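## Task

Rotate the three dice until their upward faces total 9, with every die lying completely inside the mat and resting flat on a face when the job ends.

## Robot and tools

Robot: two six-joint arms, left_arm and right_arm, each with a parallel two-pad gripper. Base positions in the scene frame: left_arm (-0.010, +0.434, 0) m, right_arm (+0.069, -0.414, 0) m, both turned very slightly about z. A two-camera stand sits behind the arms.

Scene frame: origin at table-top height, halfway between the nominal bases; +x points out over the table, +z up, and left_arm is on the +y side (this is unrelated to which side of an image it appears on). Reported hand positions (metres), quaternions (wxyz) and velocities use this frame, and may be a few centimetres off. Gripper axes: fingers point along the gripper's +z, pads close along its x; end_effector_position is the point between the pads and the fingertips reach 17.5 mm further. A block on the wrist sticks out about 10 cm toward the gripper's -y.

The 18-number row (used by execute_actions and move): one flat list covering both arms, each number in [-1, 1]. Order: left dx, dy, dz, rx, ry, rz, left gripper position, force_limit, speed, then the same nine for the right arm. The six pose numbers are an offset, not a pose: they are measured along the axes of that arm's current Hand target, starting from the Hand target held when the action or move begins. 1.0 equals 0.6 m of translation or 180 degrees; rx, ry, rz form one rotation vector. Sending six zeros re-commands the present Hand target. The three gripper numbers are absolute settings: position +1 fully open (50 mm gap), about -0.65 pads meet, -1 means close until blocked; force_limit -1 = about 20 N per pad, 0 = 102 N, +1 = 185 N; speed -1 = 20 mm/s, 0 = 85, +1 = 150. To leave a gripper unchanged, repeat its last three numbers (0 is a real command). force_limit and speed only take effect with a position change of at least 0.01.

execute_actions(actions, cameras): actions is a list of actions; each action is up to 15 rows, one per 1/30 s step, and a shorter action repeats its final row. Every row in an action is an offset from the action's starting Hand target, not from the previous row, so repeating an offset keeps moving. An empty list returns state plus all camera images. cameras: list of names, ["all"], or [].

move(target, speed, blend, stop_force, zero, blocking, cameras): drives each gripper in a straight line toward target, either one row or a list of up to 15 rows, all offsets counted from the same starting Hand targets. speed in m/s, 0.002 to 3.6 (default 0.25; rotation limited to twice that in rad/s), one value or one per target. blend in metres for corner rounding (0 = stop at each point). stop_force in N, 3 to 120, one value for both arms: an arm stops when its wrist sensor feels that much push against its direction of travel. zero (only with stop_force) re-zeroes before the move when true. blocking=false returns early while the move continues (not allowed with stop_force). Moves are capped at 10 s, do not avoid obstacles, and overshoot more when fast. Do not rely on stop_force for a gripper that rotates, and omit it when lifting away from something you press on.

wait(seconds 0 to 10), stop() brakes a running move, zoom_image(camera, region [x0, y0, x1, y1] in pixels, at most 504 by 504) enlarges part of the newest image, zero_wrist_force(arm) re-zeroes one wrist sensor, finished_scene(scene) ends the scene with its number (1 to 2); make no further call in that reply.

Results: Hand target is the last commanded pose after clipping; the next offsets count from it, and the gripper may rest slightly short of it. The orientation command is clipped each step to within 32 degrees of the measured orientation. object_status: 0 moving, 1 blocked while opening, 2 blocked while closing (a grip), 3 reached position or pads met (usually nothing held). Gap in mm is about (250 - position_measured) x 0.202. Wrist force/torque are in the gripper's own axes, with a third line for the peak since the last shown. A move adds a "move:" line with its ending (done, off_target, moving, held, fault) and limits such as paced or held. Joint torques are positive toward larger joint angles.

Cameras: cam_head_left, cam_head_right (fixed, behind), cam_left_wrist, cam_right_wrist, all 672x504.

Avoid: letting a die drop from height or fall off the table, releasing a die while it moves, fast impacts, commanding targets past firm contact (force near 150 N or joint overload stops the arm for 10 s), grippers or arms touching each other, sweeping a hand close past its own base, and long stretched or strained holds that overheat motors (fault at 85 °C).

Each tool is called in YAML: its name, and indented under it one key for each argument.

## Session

execute_actions:
  actions: []

zoom_image:
  camera: "cam_head_left"
  region: [180, 180, 500, 360]

zoom_image:
  camera: "cam_head_right"
  region: [180, 180, 500, 360]

Scene clock: 0.00 s.
left_arm: end_effector_position=(+0.4555, +0.1560, +0.3376) position_measured=3 object_status=3 end_effector_quat_wxyz=(+0.449, +0.097, +0.827, +0.323) | right_arm: end_effector_position=(+0.7224, -0.6646, +0.3521) position_measured=3 object_status=3 end_effector_quat_wxyz=(+0.215, +0.894, -0.386, -0.075)
Joint positions: left_arm=[-1.246 -1.609 1.876 -1.365 -0.451 -2.917] | right_arm=[3.144 -2.262 -0.556 -2.202 1.225 2.396]
Joint velocities: within noise
Joint torques (N m): no reading
Motor temperatures (°C): left_arm=[22 27 22 27 27 32] | right_arm=[22 24 21 30 28 30]
Wrist force (N): no reading
Wrist torque (N m): no reading
Wrist force, peak (N): no reading
Hand target: left_arm +0.4555, +0.1560, +0.3376; +0.449, +0.097, +0.827, +0.323 | right_arm +0.7224, -0.6646, +0.3521; +0.215, +0.894, -0.386, -0.075
Tool commands: left_gripper/position=+1.0 left_gripper/force_limit=+1.0 left_gripper/speed=+1.0 right_gripper/position=+1.0 right_gripper/force_limit=+1.0 right_gripper/speed=+1.0
camera_calibration:
cam_left_wrist: T_world_to_cam=[[-0.561636, 0.464172, -0.684915, 0.429026], [-0.399782, 0.572515, 0.715822, -0.12961], [0.724389, 0.675848, -0.135978, -0.254916], [0, 0, 0, 1]] pos_world=[0.373799, 0.0473469, 0.351961]
cam_right_wrist: T_world_to_cam=[[0.6869, -0.726202, 0.0282503, -0.980579], [-0.521387, -0.465344, 0.71527, -0.168264], [-0.506284, -0.506048, -0.698277, 0.40613], [0, 0, 0, 1]] pos_world=[0.791447, -0.584878, 0.431647]

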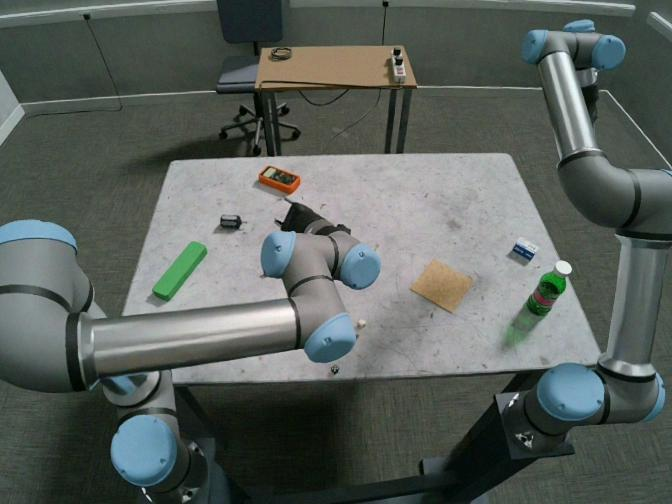

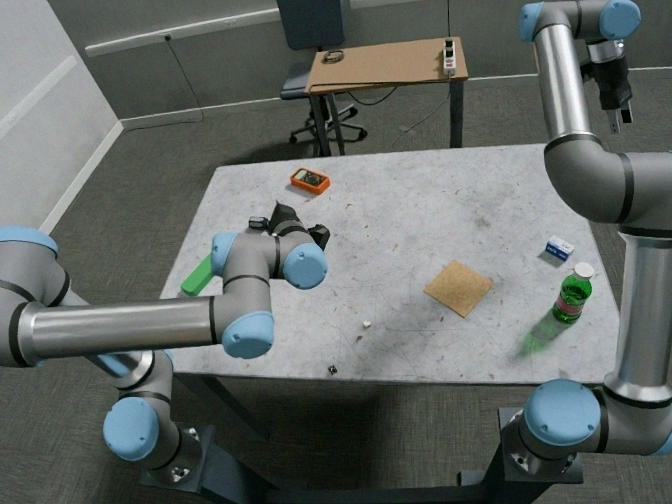

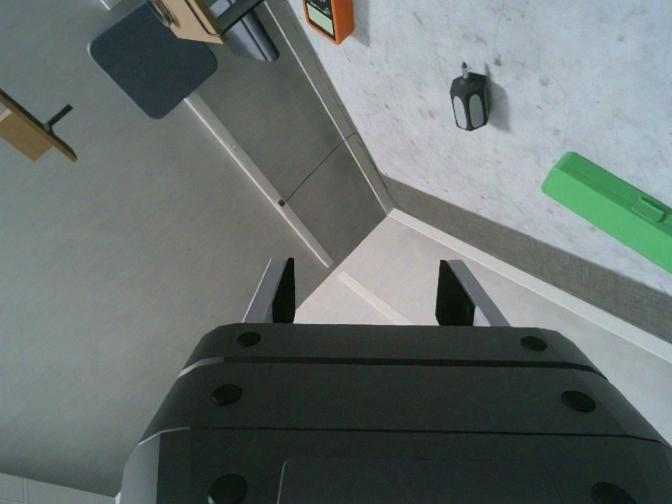

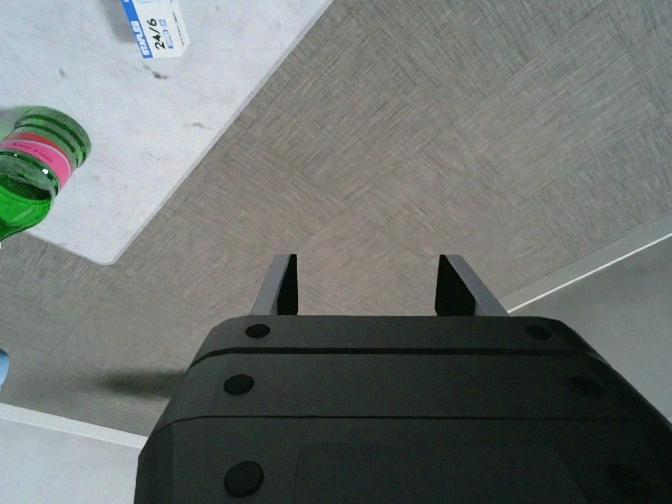

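Scaled by 1.575 from the camera's 672x504 image, which has a finer 960x720 frame.

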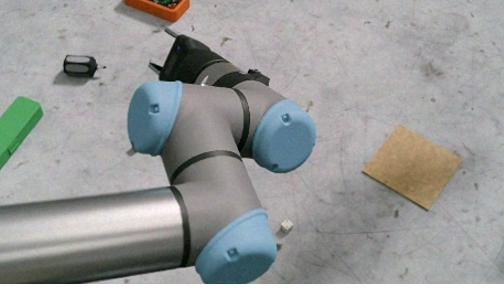

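Scaled by 1.575 from the camera's 672x504 image, which has a finer 960x720 frame.

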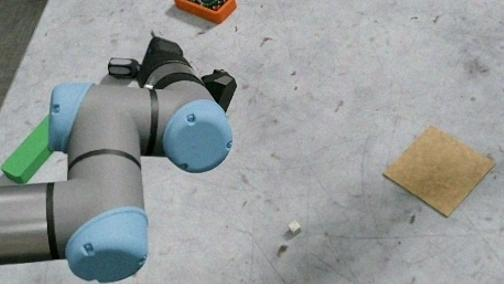

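move:
  target: [0.2,0.3435,0.128,0.2185,0.3038,-0.0656,1,1,1,-0.993,-0.24,-0.2425,0.142,0.0495,-0.2549,1,1,1]
  speed: 0.5

move:
  target: [0,0.1,0,0,0,0,1,1,1,-0.0833,-0.2667,0.0333,0,0,0,1,1,1]
  speed: 0.5
  cameras: ["all"]

Scene clock: 29.80 s.
left_arm: end_effector_position=(+0.4215, +0.4037, +0.3545) position_measured=3 object_status=3 end_effector_quat_wxyz=(+0.000, +0.000, +1.000, +0.001) | right_arm: end_effector_position=(+0.4491, -0.0990, +0.3999) position_measured=3 object_status=3 end_effector_quat_wxyz=(+0.000, +1.000, +0.000, +0.000)
Joint positions: left_arm=[-0.349 -1.757 1.672 -1.484 -1.57 -1.955] | right_arm=[4.154 -1.548 -1.41 -1.754 1.571 2.536]
Joint torques (N m): left_arm=[6.19 -12.27 -28.62 -2.19 -2.69 2.05] | right_arm=[7.62 28.76 20.47 2.61 -1.37 0.36]
Wrist force (N): left_arm=[0.8 -2.4 0.9] | right_arm=[0.3 -2.1 0.1]
Wrist torque (N m): left_arm=[-0.21 0.12 -0.01] | right_arm=[-0.08 -0.03 0.16]
Wrist force, peak (N): left_arm=[1.0 -2.8 0.7] | right_arm=[-2.1 -6.7 -0.1]
Hand target: left_arm +0.4214, +0.4036, +0.3546; +0.000, +0.000, +1.000, +0.000 | right_arm +0.4491, -0.0990, +0.3999; +0.000, +1.000, +0.000, +0.000
Off the commanded pose: left_arm 0.000 m, 0 deg | right_arm 0.000 m, 0 deg.
move: done

Scene clock: 30.73 s.
left_arm: end_effector_position=(+0.4214, +0.4636, +0.3546) position_measured=3 object_status=3 end_effector_quat_wxyz=(+0.000, +0.000, +1.000, +0.000) | right_arm: end_effector_position=(+0.3990, +0.0609, +0.3800) position_measured=3 object_status=3 end_effector_quat_wxyz=(+0.000, +1.000, +0.000, +0.000)
Joint positions: left_arm=[-0.21 -1.757 1.671 -1.484 -1.57 -1.816] | right_arm=[4.384 -1.749 -1.243 -1.719 1.571 2.766]
Joint torques (N m): left_arm=[6.13 -18.57 -29.6 -5.24 -2.9 -0.65] | right_arm=[8.01 23.49 32.88 5.67 -0.28 1.51]
Wrist force (N): left_arm=[0.6 -2.4 0.7] | right_arm=[0.2 -1.3 0.2]
Wrist torque (N m): left_arm=[-0.20 0.16 -0.02] | right_arm=[0.07 -0.06 0.14]
Wrist force, peak (N): left_arm=[1.0 -4.0 1.0] | right_arm=[-1.1 -6.6 0.5]
Hand target: left_arm +0.4214, +0.4636, +0.3546; +0.000, +0.000, +1.000, +0.000 | right_arm +0.3990, +0.0610, +0.3800; +0.000, +1.000, +0.000, +0.000
Off the commanded pose: left_arm 0.000 m, 0 deg | right_arm 0.000 m, 0 deg.
move: done
camera_calibration:
cam_left_wrist: T_world_to_cam=[[-0.999794, 0.00454661, -0.0197837, 0.440684], [-0.00253624, 0.938979, 0.343965, -0.536932], [0.0201403, 0.343945, -0.938774, 0.299569], [0, 0, 0, 1]] pos_world=[0.433198, 0.399129, 0.474632]
cam_right_wrist: T_world_to_cam=[[0.999981, -0.00290442, -0.00539582, -0.388595], [-0.000942773, -0.942976, 0.332859, -0.0523922], [-0.00605489, -0.332847, -0.942961, 0.511797], [0, 0, 0, 1]] pos_world=[0.391638, 0.119817, 0.497947]

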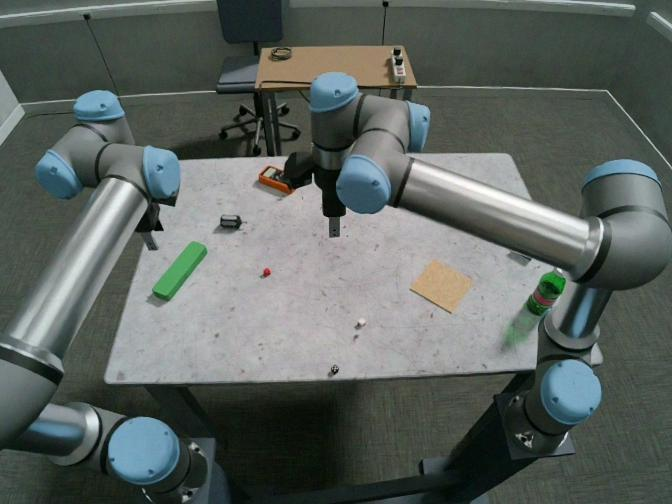

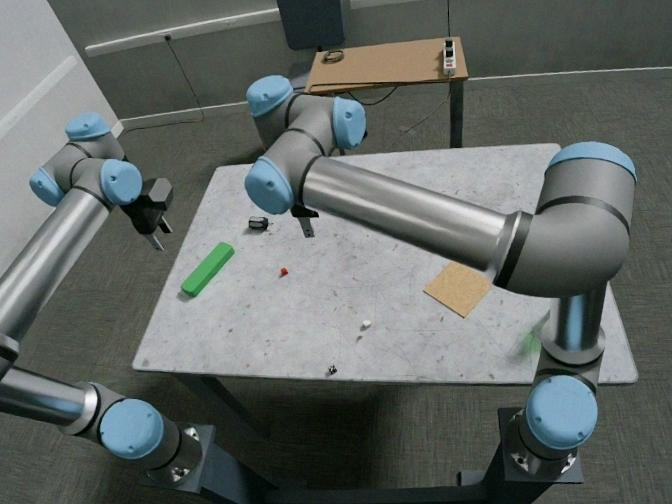

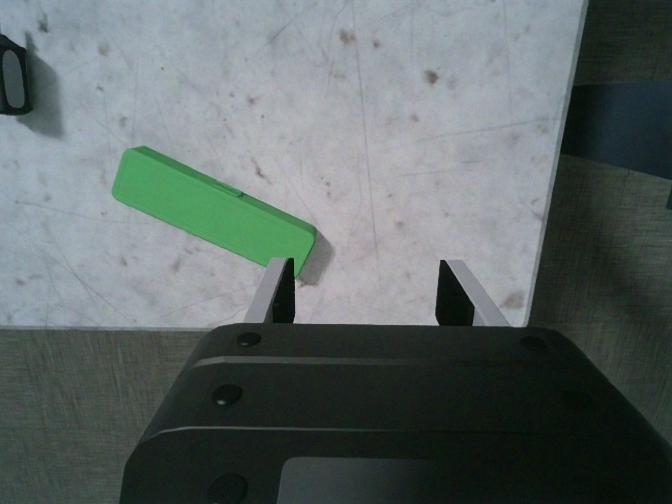

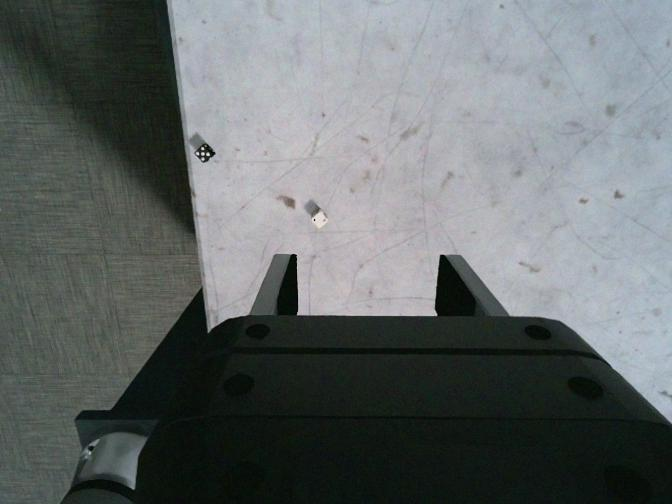

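zoom_image:
  camera: "cam_right_wrist"
  region: [290, 190, 350, 250]

zoom_image:
  camera: "cam_right_wrist"
  region: [175, 120, 235, 180]

move:
  target: [-0.231,-0.3143,0.3077,0,0,0,1,1,1,0,0,0,0,0,0,1,1,1]
  speed: 0.4
  cameras: ["cam_left_wrist"]

zoom_image:
  camera: "cam_left_wrist"
  region: [260, 150, 440, 285]

Scaled by 8.400 from the camera's 672x504 image, which has a finer 960x720 frame.

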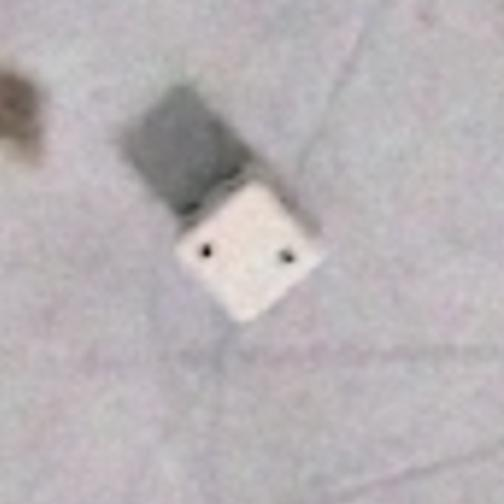

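Scaled by 8.400 from the camera's 672x504 image, which has a finer 960x720 frame.

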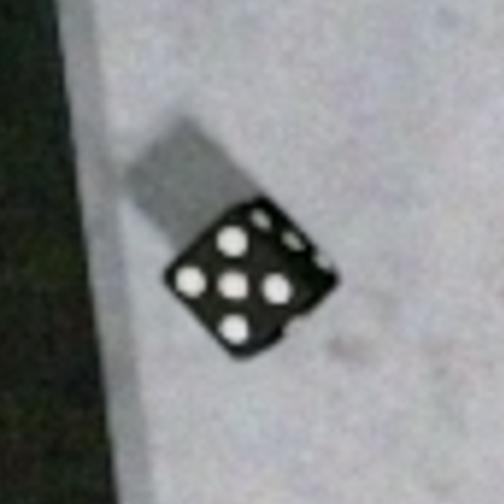

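Scene clock: 40.30 s.
left_arm: end_effector_position=(+0.5598, +0.2753, +0.1698) position_measured=3 object_status=3 end_effector_quat_wxyz=(+0.000, +0.000, +1.000, +0.000) | right_arm: end_effector_position=(+0.3990, +0.0610, +0.3800) position_measured=3 object_status=3 end_effector_quat_wxyz=(+0.000, +1.000, +0.000, +0.000)
Joint positions: left_arm=[-0.464 -1.305 1.679 -1.944 -1.571 -2.07] | right_arm=[4.384 -1.749 -1.243 -1.719 1.571 2.766]
Joint torques (N m): left_arm=[-4.76 -24.38 -23.21 -4.34 1.95 1.45] | right_arm=[7.58 25.27 31.56 5.7 2.13 1.19]
Wrist force (N): left_arm=[0.7 -2.5 0.8] | right_arm=[0.3 -1.5 0.3]
Wrist torque (N m): left_arm=[-0.24 0.11 -0.18] | right_arm=[0.04 -0.08 0.10]
Wrist force, peak (N): left_arm=[-1.1 -5.4 3.6] | right_arm=[0.4 -1.7 0.0]
Hand target: left_arm +0.5598, +0.2752, +0.1697; +0.000, +0.000, +1.000, +0.000 | right_arm +0.3990, +0.0610, +0.3800; +0.000, +1.000, +0.000, +0.000
Off the commanded pose: left_arm 0.000 m, 0 deg | right_arm 0.000 m, 0 deg.
move: done
camera_calibration:
cam_left_wrist: T_world_to_cam=[[-0.999794, 0.00454712, -0.0197832, 0.576155], [-0.00253751, 0.938947, 0.344053, -0.296224], [0.0201399, 0.344033, -0.938742, 0.188036], [0, 0, 0, 1]] pos_world=[0.571498, 0.210829, 0.289832]
Images, in order (width x height): cam_left_wrist 672x504.

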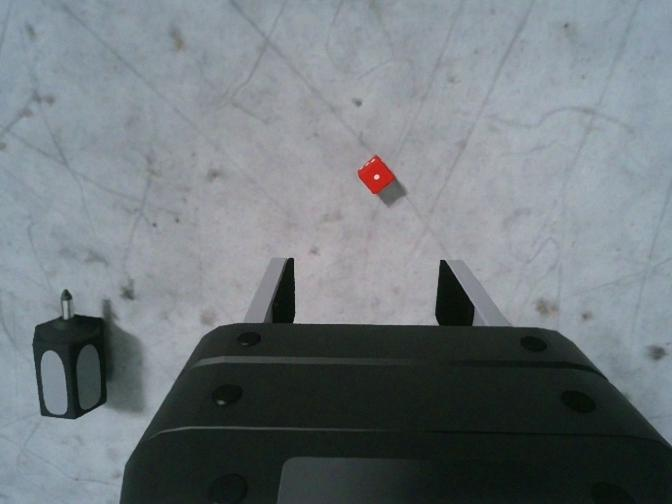

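Scaled by 2.800 from the camera's 672x504 image, which has a finer 960x720 frame.

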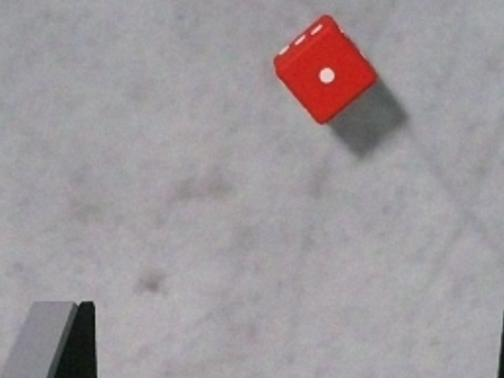

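move:
  target: [0.0703,0.0292,0.0908,0.1859,-0.0695,-0.2204,1,1,1,-0.055,0.2747,0.5043,0.3056,0,0,1,1,1]
  speed: 0.4
  cameras: ["cam_left_wrist","cam_right_wrist"]

zoom_image:
  camera: "cam_right_wrist"
  region: [300, 180, 440, 290]

zoom_image:
  camera: "cam_left_wrist"
  region: [300, 180, 440, 290]

Scene clock: 123.50 s.
left_arm: end_effector_position=(+0.5177, +0.2927, +0.1153) position_measured=3 object_status=3 end_effector_quat_wxyz=(+0.105, -0.334, +0.894, -0.281) | right_arm: end_effector_position=(+0.3662, -0.1036, +0.0773) position_measured=3 object_status=3 end_effector_quat_wxyz=(-0.462, +0.887, +0.000, +0.000)
Joint positions: left_arm=[-0.347 -1.384 2.275 -3.018 -1.835 -2.744] | right_arm=[3.947 -2.012 -2.621 0.698 2.208 2.597]
Joint torques (N m): left_arm=[-2.81 -34.46 -11.55 -6.21 -1.18 -2.69] | right_arm=[-6.76 16.72 0.78 5.95 3.37 0.44]
Wrist force (N): left_arm=[1.8 -3.1 1.7] | right_arm=[0.0 -4.2 0.9]
Wrist torque (N m): left_arm=[-0.03 0.00 -0.08] | right_arm=[-0.08 0.05 0.30]
Wrist force, peak (N): left_arm=[1.6 -3.3 1.9] | right_arm=[-0.2 -5.1 -2.8]
Hand target: left_arm +0.5176, +0.2928, +0.1153; +0.105, -0.334, +0.894, -0.281 | right_arm +0.3662, -0.1036, +0.0773; -0.462, +0.887, +0.000, +0.000
Off the commanded pose: left_arm 0.000 m, 0 deg | right_arm 0.000 m, 0 deg.
move: done
camera_calibration:
cam_left_wrist: T_world_to_cam=[[-0.749557, -0.661648, -0.0196729, 0.598362], [-0.635898, 0.728004, -0.256212, 0.164863], [0.183844, -0.179535, -0.96642, 0.203427], [0, 0, 0, 1]] pos_world=[0.515943, 0.312406, 0.250607]
cam_right_wrist: T_world_to_cam=[[0.999979, 0.00339524, -0.00551447, -0.3573], [-0.000446617, -0.813355, -0.581767, -0.0228632], [-0.00646046, 0.581758, -0.813336, 0.256346], [0, 0, 0, 1]] pos_world=[0.358939, -0.166514, 0.193225]
Images, in order (width x height): cam_left_wrist 672x504, cam_right_wrist 672x504.

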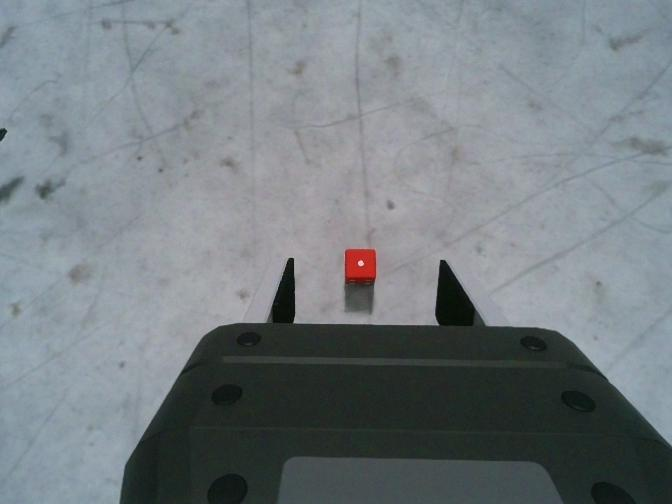

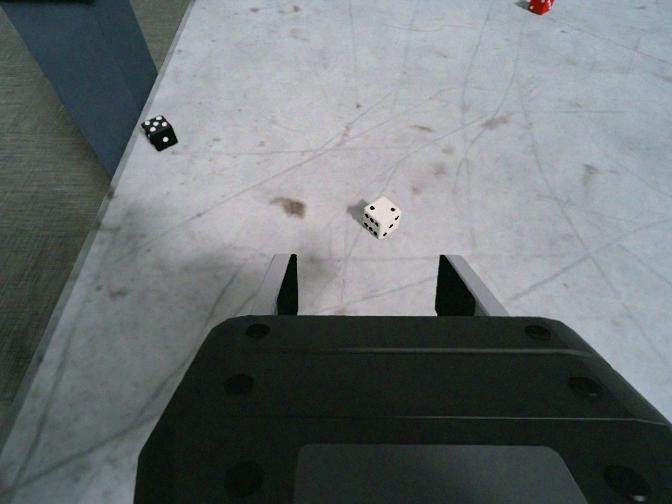

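Scaled by 3.600 from the camera's 672x504 image, which has a finer 960x720 frame.

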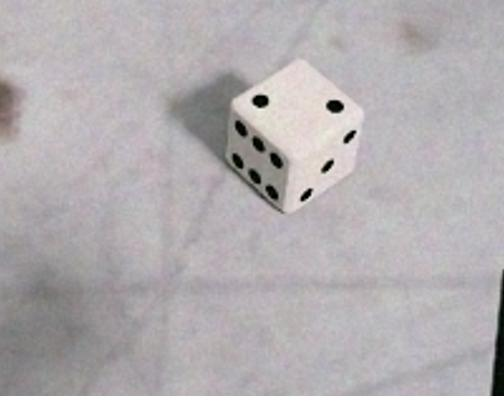

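Scaled by 3.600 from the camera's 672x504 image, which has a finer 960x720 frame.

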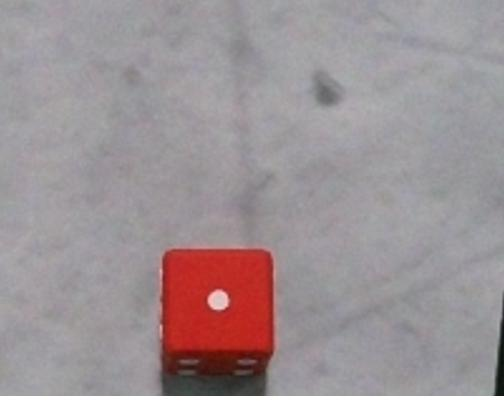

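move:
  target: [-0.0593,0.0542,-0.4757,0,0,0,1,1,1,0.0907,-0.0122,0.0808,0,-0.182,-0.1275,1,1,1]
  speed: 0.35
  cameras: ["cam_right_wrist"]

zoom_image:
  camera: "cam_right_wrist"
  region: [300, 190, 440, 300]

Scene clock: 171.77 s.
left_arm: end_effector_position=(+0.4199, +0.4596, +0.3305) position_measured=3 object_status=3 end_effector_quat_wxyz=(+0.105, -0.334, +0.894, -0.281) | right_arm: end_effector_position=(+0.4206, -0.0597, +0.0555) position_measured=3 object_status=3 end_effector_quat_wxyz=(-0.434, +0.833, +0.304, -0.158)
Joint positions: left_arm=[0.048 -1.917 2.071 -2.148 -2.023 -2.372] | right_arm=[3.82 -2.042 -2.089 -0.676 2.528 1.454]
Joint torques (N m): left_arm=[6.77 -19.42 -35.79 -1.8 0.93 1.96] | right_arm=[-5.28 41.97 20.28 -0.26 4.6 -1.43]
Wrist force (N): left_arm=[1.6 -2.9 1.7] | right_arm=[0.5 -4.4 0.9]
Wrist torque (N m): left_arm=[0.02 0.02 0.09] | right_arm=[-0.11 -0.05 0.29]
Wrist force, peak (N): left_arm=[2.0 -3.4 5.0] | right_arm=[1.9 -4.4 1.0]
Hand target: left_arm +0.4199, +0.4596, +0.3307; +0.105, -0.334, +0.894, -0.281 | right_arm +0.4206, -0.0597, +0.0555; -0.434, +0.833, +0.304, -0.158
Off the commanded pose: left_arm 0.000 m, 0 deg | right_arm 0.000 m, 0 deg.
move: done
camera_calibration:
cam_right_wrist: T_world_to_cam=[[0.763856, 0.645366, -0.00517851, -0.2743], [0.52281, -0.623463, -0.581347, -0.208518], [-0.37841, 0.441358, -0.813639, 0.361423], [0, 0, 0, 1]] pos_world=[0.455307, -0.112496, 0.171426]
Images, in order (width x height): cam_right_wrist 672x504.

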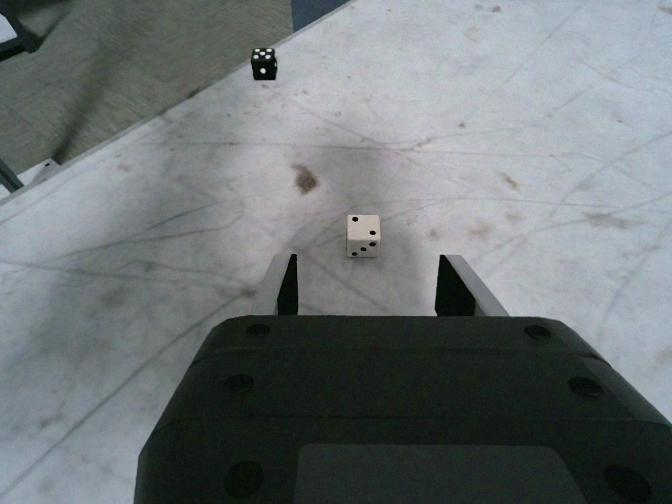

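Scaled by 3.600 from the camera's 672x504 image, which has a finer 960x720 frame.

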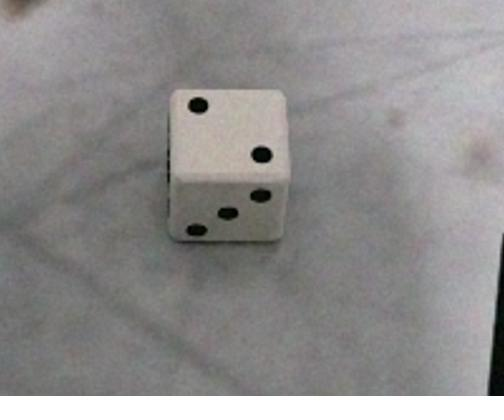

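move:
  target:
    - [0,0,0,0,0,0,1,1,1,0.0023,0.0013,0.098,0,0,0,1,-0.7,-0.3]
    - [0,0,0,0,0,0,1,1,1,0.0023,0.0013,0.098,0,0,0,-1,-0.7,-0.3]
    - [0,0,0,0,0,0,1,1,1,0.0023,-0.067,0.0502,0,0,0,-1,-0.7,-0.3]
    - [0,0,0,0,0,0,1,1,1,-0.131,0.2018,-0.3217,-0.4397,-0.0657,-0.2963,-1,-0.7,-0.3]
  speed: [0.09,0.09,0.15,0.4]
  blend: [0,0,0.02,0]
  cameras: ["cam_right_wrist"]

Scene clock: 187.47 s.
left_arm: end_effector_position=(+0.4199, +0.4596, +0.3307) position_measured=3 object_status=3 end_effector_quat_wxyz=(+0.105, -0.334, +0.894, -0.281) | right_arm: end_effector_position=(+0.5068, -0.2844, +0.0669) position_measured=176 object_status=2 end_effector_quat_wxyz=(+0.183, +0.683, +0.683, +0.184) end_effector_velocity=(+0.001, -0.001, +0.000) end_effector_angular_velocity=(-0.001, -0.005, +0.001)
Joint positions: left_arm=[0.048 -1.917 2.071 -2.148 -2.023 -2.372] | right_arm=[3.996 -1.588 -2.569 -0.175 1.201 0.735]
Joint velocities: left_arm=[within noise] | right_arm=[0 0 -0.002 0.006 -0.003 -0.003]
Joint torques (N m): left_arm=[6.4 -17.02 -37.81 -1.82 -3.8 2.59] | right_arm=[-7.42 17.77 9.37 6.34 -2.77 -1.6]
Wrist force (N): left_arm=[1.6 -3.0 1.9] | right_arm=[-0.5 -0.2 0.1]
Wrist torque (N m): left_arm=[0.00 0.02 0.09] | right_arm=[-0.09 0.10 -0.08]
Wrist force, peak (N): left_arm=[1.5 -3.2 1.9] | right_arm=[0.6 -6.1 1.1]
Hand target: left_arm +0.4199, +0.4596, +0.3307; +0.105, -0.334, +0.894, -0.281 | right_arm +0.5068, -0.2845, +0.0670; +0.183, +0.683, +0.683, +0.184
Off the commanded pose: left_arm 0.000 m, 0 deg | right_arm 0.000 m, 0 deg.
move: done
camera_calibration:
cam_right_wrist: T_world_to_cam=[[0.00517898, 0.999983, -0.00279225, 0.290193], [0.649365, -0.00123963, 0.760476, -0.364084], [0.76046, -0.00575168, -0.64936, -0.212764], [0, 0, 0, 1]] pos_world=[0.396719, -0.291863, 0.139528]
Images, in order (width x height): cam_right_wrist 672x504.

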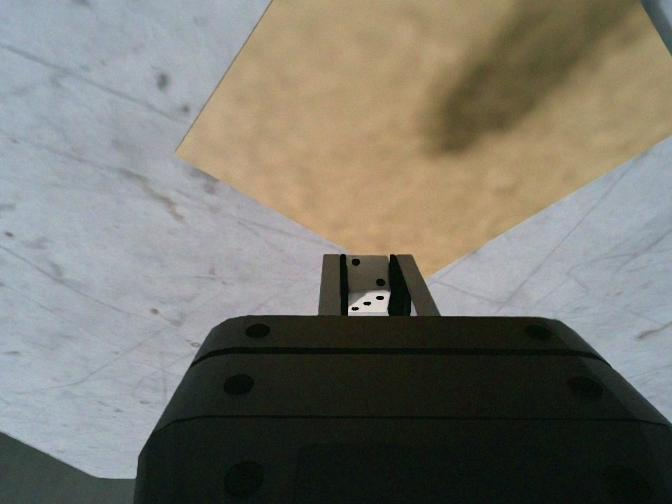

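move:
  target: [0,0,0,0,0,0,1,1,1,0,-0.03,0.052,0,0,0,-1,-0.7,-0.3]
  speed: 0.15

move:
  target: [0,0,0,0,0,0,1,1,1,0,-0.0058,0.0101,0,0,0,-1,-0.7,-0.3]
  speed: 0.007
  stop_force: 4

move:
  target:
    - [0,0,0,0,0,0,1,1,1,0,0,0,0,0,0,0.34,-0.7,-0.8]
    - [0,0,0,0,0,0,1,1,1,0,0,-0.1,0,0,0,0.34,-0.7,-0.8]
    - [0,0,0,0,0,0,1,1,1,0.584,-0.3315,-0.3318,0.1599,0.0576,-0.2148,1,-0.7,-0.3]
  speed: [0.1,0.12,0.4]
  blend: [0,0.02,0]
  cameras: ["cam_right_wrist","cam_head_left"]

zoom_image:
  camera: "cam_right_wrist"
  region: [290, 180, 430, 290]

zoom_image:
  camera: "cam_head_left"
  region: [380, 230, 500, 330]

Scene clock: 214.27 s.
left_arm: end_effector_position=(+0.4199, +0.4596, +0.3307) position_measured=3 object_status=3 end_effector_quat_wxyz=(+0.105, -0.334, +0.894, -0.281) | right_arm: end_effector_position=(+0.5068, -0.2845, +0.0309) position_measured=176 object_status=2 end_effector_quat_wxyz=(+0.183, +0.683, +0.683, +0.183)
Joint positions: left_arm=[0.048 -1.917 2.071 -2.148 -2.023 -2.372] | right_arm=[3.996 -1.731 -2.599 -0.001 1.201 0.735]
Joint torques (N m): left_arm=[6 -15.9 -37.9 -1.81 -3.72 2.49] | right_arm=[-8.44 13.56 18.69 6.09 0.04 -0.5]
Wrist force (N): left_arm=[1.5 -3.0 1.9] | right_arm=[-0.5 -0.5 -0.1]
Wrist torque (N m): left_arm=[0.01 0.03 0.09] | right_arm=[-0.11 0.08 0.05]
Wrist force, peak (N): left_arm=[1.6 -3.2 1.8] | right_arm=[-0.6 -1.4 1.2]
Hand target: left_arm +0.4199, +0.4596, +0.3307; +0.105, -0.334, +0.894, -0.281 | right_arm +0.5068, -0.2845, +0.0309; +0.183, +0.683, +0.683, +0.184
Off the commanded pose: left_arm 0.000 m, 0 deg | right_arm 0.000 m, 0 deg.
move: done

Scene clock: 215.60 s.
left_arm: end_effector_position=(+0.4199, +0.4596, +0.3307) position_measured=3 object_status=3 end_effector_quat_wxyz=(+0.105, -0.334, +0.894, -0.281) | right_arm: end_effector_position=(+0.5069, -0.2845, +0.0283) position_measured=176 object_status=2 end_effector_quat_wxyz=(+0.183, +0.683, +0.683, +0.184)
Joint positions: left_arm=[0.048 -1.917 2.071 -2.148 -2.023 -2.372] | right_arm=[3.996 -1.743 -2.601 0.012 1.201 0.735]
Joint torques (N m): left_arm=[5.75 -14.98 -37.7 -1.85 -3.6 2.47] | right_arm=[-6.64 25.7 17.41 0.5 1.5 1.14]
Wrist force (N): left_arm=[1.3 -3.1 1.8] | right_arm=[-0.7 1.3 -2.1]
Wrist torque (N m): left_arm=[-0.01 0.06 0.09] | right_arm=[-0.08 0.08 0.05]
Wrist force, peak (N): left_arm=[1.3 -3.2 1.9] | right_arm=[-1.2 1.4 -9.3]
Hand target: left_arm +0.4199, +0.4596, +0.3307; +0.105, -0.334, +0.894, -0.281 | right_arm +0.5069, -0.2845, +0.0283; +0.183, +0.683, +0.683, +0.184 (not the last commanded pose)
Off the commanded pose: left_arm 0.000 m, 0 deg | right_arm 0.004 m, 0 deg.
move: contact (right_arm)

Scene clock: 218.90 s.
left_arm: end_effector_position=(+0.4199, +0.4596, +0.3307) position_measured=3 object_status=3 end_effector_quat_wxyz=(+0.105, -0.334, +0.894, -0.281) | right_arm: end_effector_position=(+0.2348, +0.0657, +0.1012) position_measured=3 object_status=0 end_effector_quat_wxyz=(+0.000, +0.426, +0.905, +0.001)
Joint positions: left_arm=[0.048 -1.917 2.071 -2.148 -2.023 -2.372] | right_arm=[4.692 -1.729 -2.015 -0.968 1.57 0.812]
Joint torques (N m): left_arm=[5.4 -13.19 -37.67 -1.92 -3.65 2.23] | right_arm=[7.54 20.97 27.29 0.11 2.28 -1.3]
Wrist force (N): left_arm=[1.6 -3.0 1.9] | right_arm=[-0.1 -1.6 0.3]
Wrist torque (N m): left_arm=[0.00 0.02 0.09] | right_arm=[0.01 -0.01 -0.05]
Wrist force, peak (N): left_arm=[1.5 -3.2 2.0] | right_arm=[4.8 -0.7 0.1]
Hand target: left_arm +0.4199, +0.4596, +0.3307; +0.105, -0.334, +0.894, -0.281 | right_arm +0.2348, +0.0657, +0.1012; +0.000, +0.426, +0.905, +0.001
Off the commanded pose: left_arm 0.000 m, 0 deg | right_arm 0.000 m, 0 deg.
move: done
camera_calibration:
cam_right_wrist: T_world_to_cam=[[-0.635169, 0.77235, -0.00597156, 0.107108], [0.726654, 0.600174, 0.334313, -0.227585], [0.261791, 0.208006, -0.942443, 0.151016], [0, 0, 0, 1]] pos_world=[0.193873, 0.0224537, 0.219048]
Images, in order (width x height): cam_head_left 672x504, cam_right_wrist 672x504.

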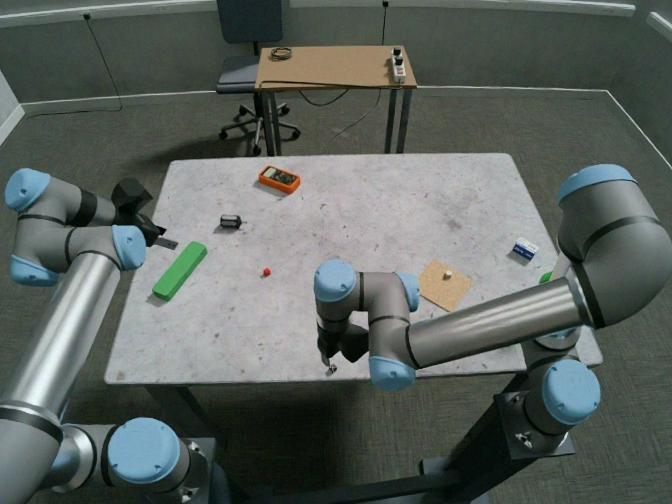

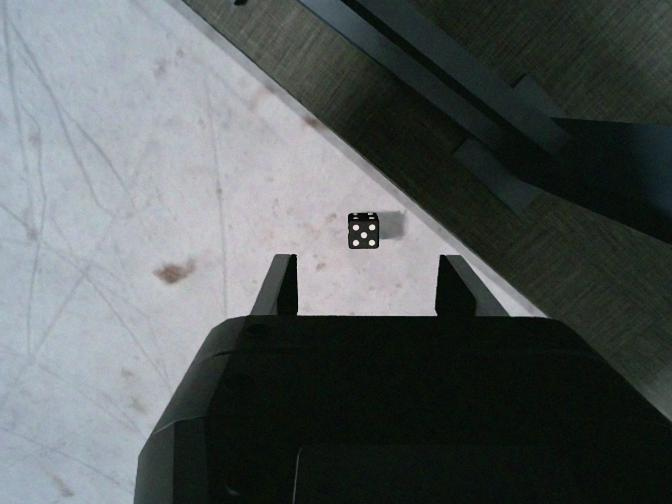

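Scaled by 3.600 from the camera's 672x504 image, which has a finer 960x720 frame.

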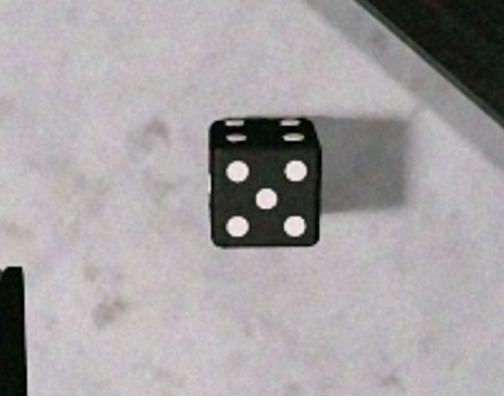

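Scaled by 4.200 from the camera's 672x504 image, which has a finer 960x720 frame.

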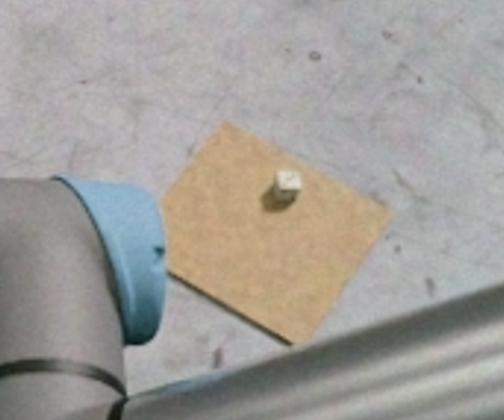

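move:
  target:
    - [0,0,0,0,0,0,1,1,1,0.0042,0.0055,0.1338,0,0,0,1,-0.7,-0.3]
    - [0,0,0,0,0,0,1,1,1,0.0042,0.0055,0.1338,0,0,0,-1,-0.7,-0.3]
    - [0,0,0,0,0,0,1,1,1,0.0042,0.0055,0.02,0,0,0,-1,-0.7,-0.3]
    - [0,0,0,0,0,0,1,1,1,-0.627,-0.083,0.0687,0,0,0,-1,-0.7,-0.3]
  speed: [0.12,0.1,0.2,0.45]
  blend: [0,0,0.03,0]
  cameras: ["cam_right_wrist"]

Scene clock: 242.83 s.
left_arm: end_effector_position=(+0.4199, +0.4596, +0.3307) position_measured=3 object_status=3 end_effector_quat_wxyz=(+0.105, -0.334, +0.894, -0.281) | right_arm: end_effector_position=(+0.4364, -0.2557, +0.0600) position_measured=174 object_status=2 end_effector_quat_wxyz=(+0.000, +0.426, +0.905, +0.001)
Joint positions: left_arm=[0.048 -1.917 2.071 -2.148 -2.023 -2.372] | right_arm=[3.935 -1.551 -2.345 -0.816 1.571 0.055]
Joint torques (N m): left_arm=[4.45 -10.53 -37.16 -1.95 -3.6 2.07] | right_arm=[-5.89 15.85 18.2 0.27 -1.87 -1.18]
Wrist force (N): left_arm=[1.4 -3.2 1.8] | right_arm=[0.1 -1.6 0.2]
Wrist torque (N m): left_arm=[-0.03 0.05 0.09] | right_arm=[-0.02 -0.01 0.13]
Wrist force, peak (N): left_arm=[1.4 -3.4 1.9] | right_arm=[-4.3 -3.0 0.5]
Hand target: left_arm +0.4199, +0.4596, +0.3307; +0.105, -0.334, +0.894, -0.281 | right_arm +0.4364, -0.2558, +0.0599; +0.000, +0.426, +0.905, +0.001
Off the commanded pose: left_arm 0.000 m, 0 deg | right_arm 0.000 m, 0 deg.
move: done
camera_calibration:
cam_right_wrist: T_world_to_cam=[[-0.635235, 0.772296, -0.00592125, 0.483223], [0.726589, 0.600203, 0.334402, -0.16733], [0.261811, 0.208122, -0.942412, 0.126305], [0, 0, 0, 1]] pos_world=[0.395472, -0.299046, 0.177848]
Images, in order (width x height): cam_right_wrist 672x504.

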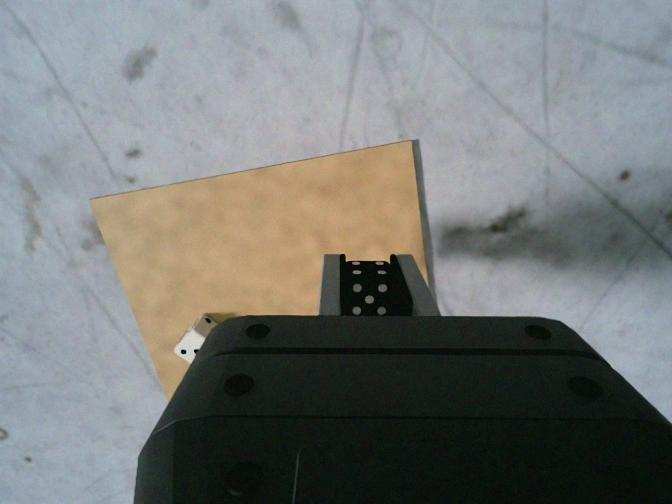

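move:
  target:
    - [0,0,0,0,0,0,1,1,1,0,0,0.0573,0,0,0,-1,-0.7,-0.3]
    - [0,0,0,0,0,0,1,1,1,0,0,0.0573,0,0,0,0.34,-0.7,-0.8]
    - [0,0,0,0,0,0,1,1,1,0,0,-0.0833,0,0,0,0.34,-0.7,-0.8]
    - [0,0,0,0,0,0,1,1,1,0.5183,0.5817,-0.0395,-0.1666,0.002,-0.0076,1,-0.7,-0.3]
  speed: [0.06,0.1,0.15,0.45]
  blend: [0,0,0.03,0]
  cameras: ["cam_right_wrist"]

zoom_image:
  camera: "cam_right_wrist"
  region: [290, 170, 450, 290]

Scene clock: 256.13 s.
left_arm: end_effector_position=(+0.4199, +0.4596, +0.3307) position_measured=3 object_status=3 end_effector_quat_wxyz=(+0.105, -0.334, +0.894, -0.281) | right_arm: end_effector_position=(+0.5068, +0.2063, +0.0840) position_measured=3 object_status=0 end_effector_quat_wxyz=(+0.108, +0.400, +0.879, +0.236)
Joint positions: left_arm=[0.048 -1.917 2.071 -2.148 -2.023 -2.372] | right_arm=[4.405 -2.151 -1.697 -0.394 1.328 0.442]
Joint torques (N m): left_arm=[3.73 -7.43 -37.49 -1.99 -3.53 1.87] | right_arm=[7.26 36.65 27.21 6.32 -2.47 1.35]
Wrist force (N): left_arm=[1.2 -2.8 1.7] | right_arm=[-0.4 -0.3 -0.1]
Wrist torque (N m): left_arm=[0.03 0.08 0.09] | right_arm=[-0.11 0.04 0.08]
Wrist force, peak (N): left_arm=[1.4 -3.3 1.9] | right_arm=[-2.6 -5.1 -1.2]
Hand target: left_arm +0.4199, +0.4596, +0.3307; +0.105, -0.334, +0.894, -0.281 | right_arm +0.5068, +0.2063, +0.0840; +0.108, +0.400, +0.879, +0.236
Off the commanded pose: left_arm 0.000 m, 0 deg | right_arm 0.000 m, 0 deg.
move: done
camera_calibration:
cam_right_wrist: T_world_to_cam=[[-0.651999, 0.758211, -0.00366868, 0.182504], [0.490416, 0.425398, 0.760611, -0.384023], [0.578264, 0.494118, -0.649198, -0.2097], [0, 0, 0, 1]] pos_world=[0.428586, 0.128602, 0.156625]
Images, in order (width x height): cam_right_wrist 672x504.

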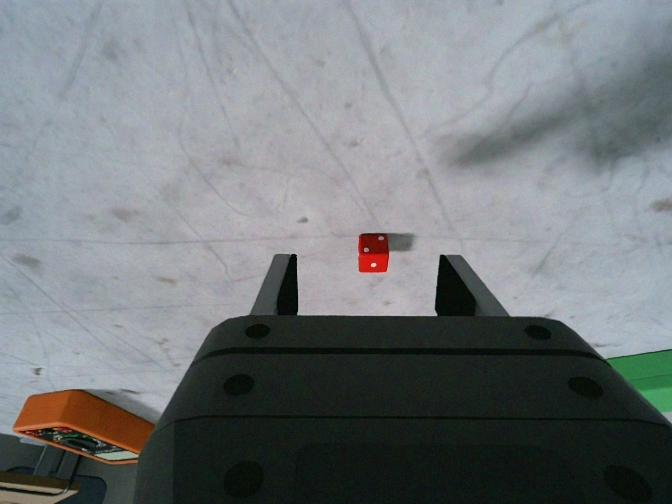

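Scaled by 3.150 from the camera's 672x504 image, which has a finer 960x720 frame.

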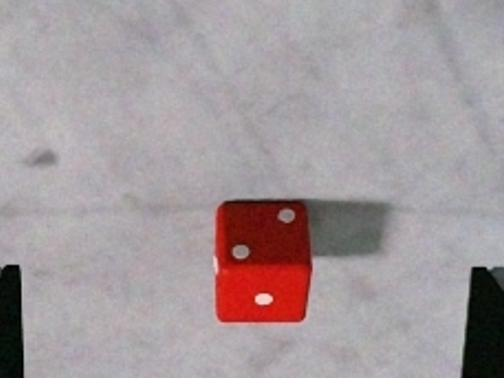

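move:
  target:
    - [0,0,0,0,0,0,1,1,1,0.0137,0.0303,0.133,0,0,0,1,-0.7,-0.3]
    - [0,0,0,0,0,0,1,1,1,0.0137,0.0303,0.133,0,0,0,-1,-0.7,-0.3]
    - [0,0,0,0,0,0,1,1,1,0.0137,0.072,0.0608,0,0,0,-1,-0.7,-0.3]
    - [0,0,0,0,0,0,1,1,1,-0.4983,-0.4463,-0.2115,0,0,0,-1,-0.7,-0.3]
  speed: [0.1,0.1,0.2,0.45]
  blend: [0,0,0.03,0]
  cameras: ["cam_right_wrist"]

Scene clock: 272.93 s.
left_arm: end_effector_position=(+0.4199, +0.4596, +0.3307) position_measured=3 object_status=3 end_effector_quat_wxyz=(+0.105, -0.334, +0.894, -0.281) | right_arm: end_effector_position=(+0.4803, -0.2131, +0.0597) position_measured=175 object_status=2 end_effector_quat_wxyz=(+0.108, +0.400, +0.879, +0.236)
Joint positions: left_arm=[0.048 -1.917 2.071 -2.148 -2.023 -2.372] | right_arm=[3.953 -1.677 -2.572 0.061 1.546 0.042]
Joint torques (N m): left_arm=[3.71 -4.58 -37.83 -2.01 -3.33 1.67] | right_arm=[-7.13 26.5 9.37 6.4 0.56 -0.9]
Wrist force (N): left_arm=[1.6 -3.0 1.8] | right_arm=[-0.5 -0.4 0.2]
Wrist torque (N m): left_arm=[0.01 0.02 0.09] | right_arm=[-0.11 0.06 -0.09]
Wrist force, peak (N): left_arm=[1.7 -3.2 2.0] | right_arm=[-3.5 -4.2 -1.2]
Hand target: left_arm +0.4199, +0.4596, +0.3307; +0.105, -0.334, +0.894, -0.281 | right_arm +0.4803, -0.2131, +0.0598; +0.108, +0.400, +0.879, +0.236
Off the commanded pose: left_arm 0.000 m, 0 deg | right_arm 0.000 m, 0 deg.
move: done; blend cut to 0.025 m at target 3
camera_calibration:
cam_right_wrist: T_world_to_cam=[[-0.651885, 0.758309, -0.00372417, 0.483056], [0.49059, 0.425473, 0.760456, -0.174111], [0.578245, 0.493903, -0.649378, -0.00289235], [0, 0, 0, 1]] pos_world=[0.401986, -0.290797, 0.132325]
Images, in order (width x height): cam_right_wrist 672x504.

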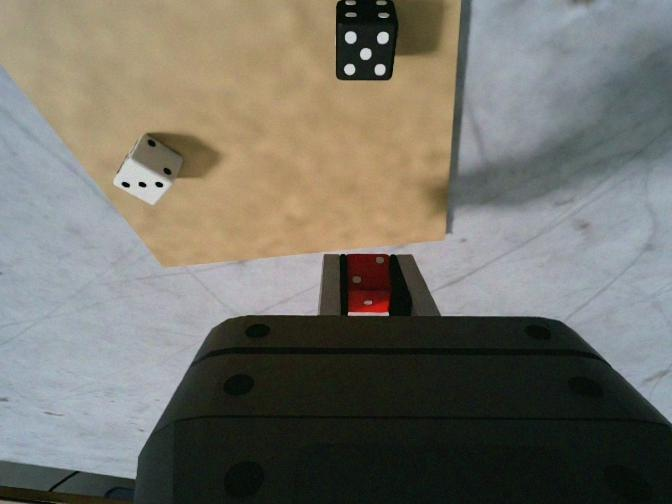

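move:
  target:
    - [0,0,0,0,0,0,1,1,1,0,-0.0261,0.0452,0,0,0,-1,-0.7,-0.3]
    - [0,0,0,0,0,0,1,1,1,0,-0.0261,0.0452,0,0,0,0.34,-0.7,-0.8]
    - [0,0,0,0,0,0,1,1,1,0,-0.0261,-0.12,0,0,0,0.34,-0.7,-0.8]
  speed: [0.06,0.1,0.2]
  cameras: ["cam_right_wrist"]

zoom_image:
  camera: "cam_right_wrist"
  region: [80, 0, 500, 310]

Scene clock: 288.67 s.
left_arm: end_effector_position=(+0.4199, +0.4596, +0.3307) position_measured=3 object_status=3 end_effector_quat_wxyz=(+0.105, -0.334, +0.894, -0.281) | right_arm: end_effector_position=(+0.4429, -0.2456, +0.1143) position_measured=101 object_status=3 end_effector_quat_wxyz=(+0.108, +0.400, +0.879, +0.236) end_effector_velocity=(+0.000, +0.000, +0.000) end_effector_angular_velocity=(-0.001, +0.003, -0.001)
Joint positions: left_arm=[0.048 -1.917 2.071 -2.148 -2.023 -2.372] | right_arm=[3.962 -1.34 -2.625 -0.224 1.541 0.05]
Joint velocities: left_arm=[within noise] | right_arm=[-0.001 0.001 0.001 -0.005 0.001 0]
Joint torques (N m): left_arm=[3.03 -1.61 -37.66 -1.92 -3.35 1.45] | right_arm=[-7.21 16.68 12.18 0.89 2.15 -0.99]
Wrist force (N): left_arm=[1.3 -2.9 1.7] | right_arm=[-0.6 -0.6 0.5]
Wrist torque (N m): left_arm=[0.01 0.06 0.09] | right_arm=[-0.16 0.09 -0.15]
Wrist force, peak (N): left_arm=[1.5 -3.2 1.9] | right_arm=[-0.4 -0.5 2.7]
Hand target: left_arm +0.4199, +0.4596, +0.3307; +0.105, -0.334, +0.894, -0.281 | right_arm +0.4428, -0.2456, +0.1143; +0.108, +0.400, +0.879, +0.236
Off the commanded pose: left_arm 0.000 m, 0 deg | right_arm 0.000 m, 0 deg.
move: done
camera_calibration:
cam_right_wrist: T_world_to_cam=[[-0.651961, 0.758243, -0.00369515, 0.483525], [0.490255, 0.425244, 0.7608, -0.183472], [0.578443, 0.494201, -0.648975, 0.0701921], [0, 0, 0, 1]] pos_world=[0.364586, -0.323298, 0.186925]
Images, in order (width x height): cam_right_wrist 672x504.

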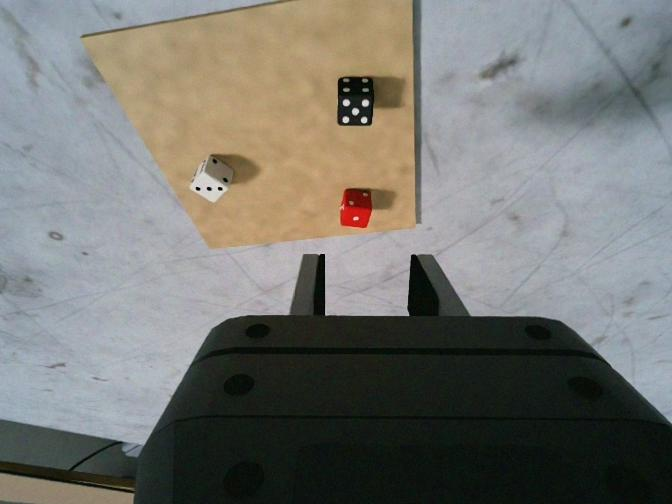

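Scaled by 1.200 from the camera's 672x504 image, which has a finer 960x720 frame.

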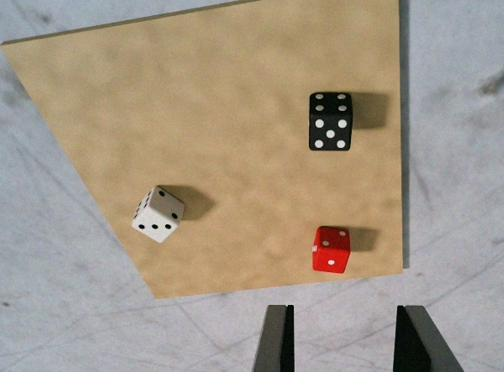

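finished_scene:
  scene: 2

The scene is finished: the task was done.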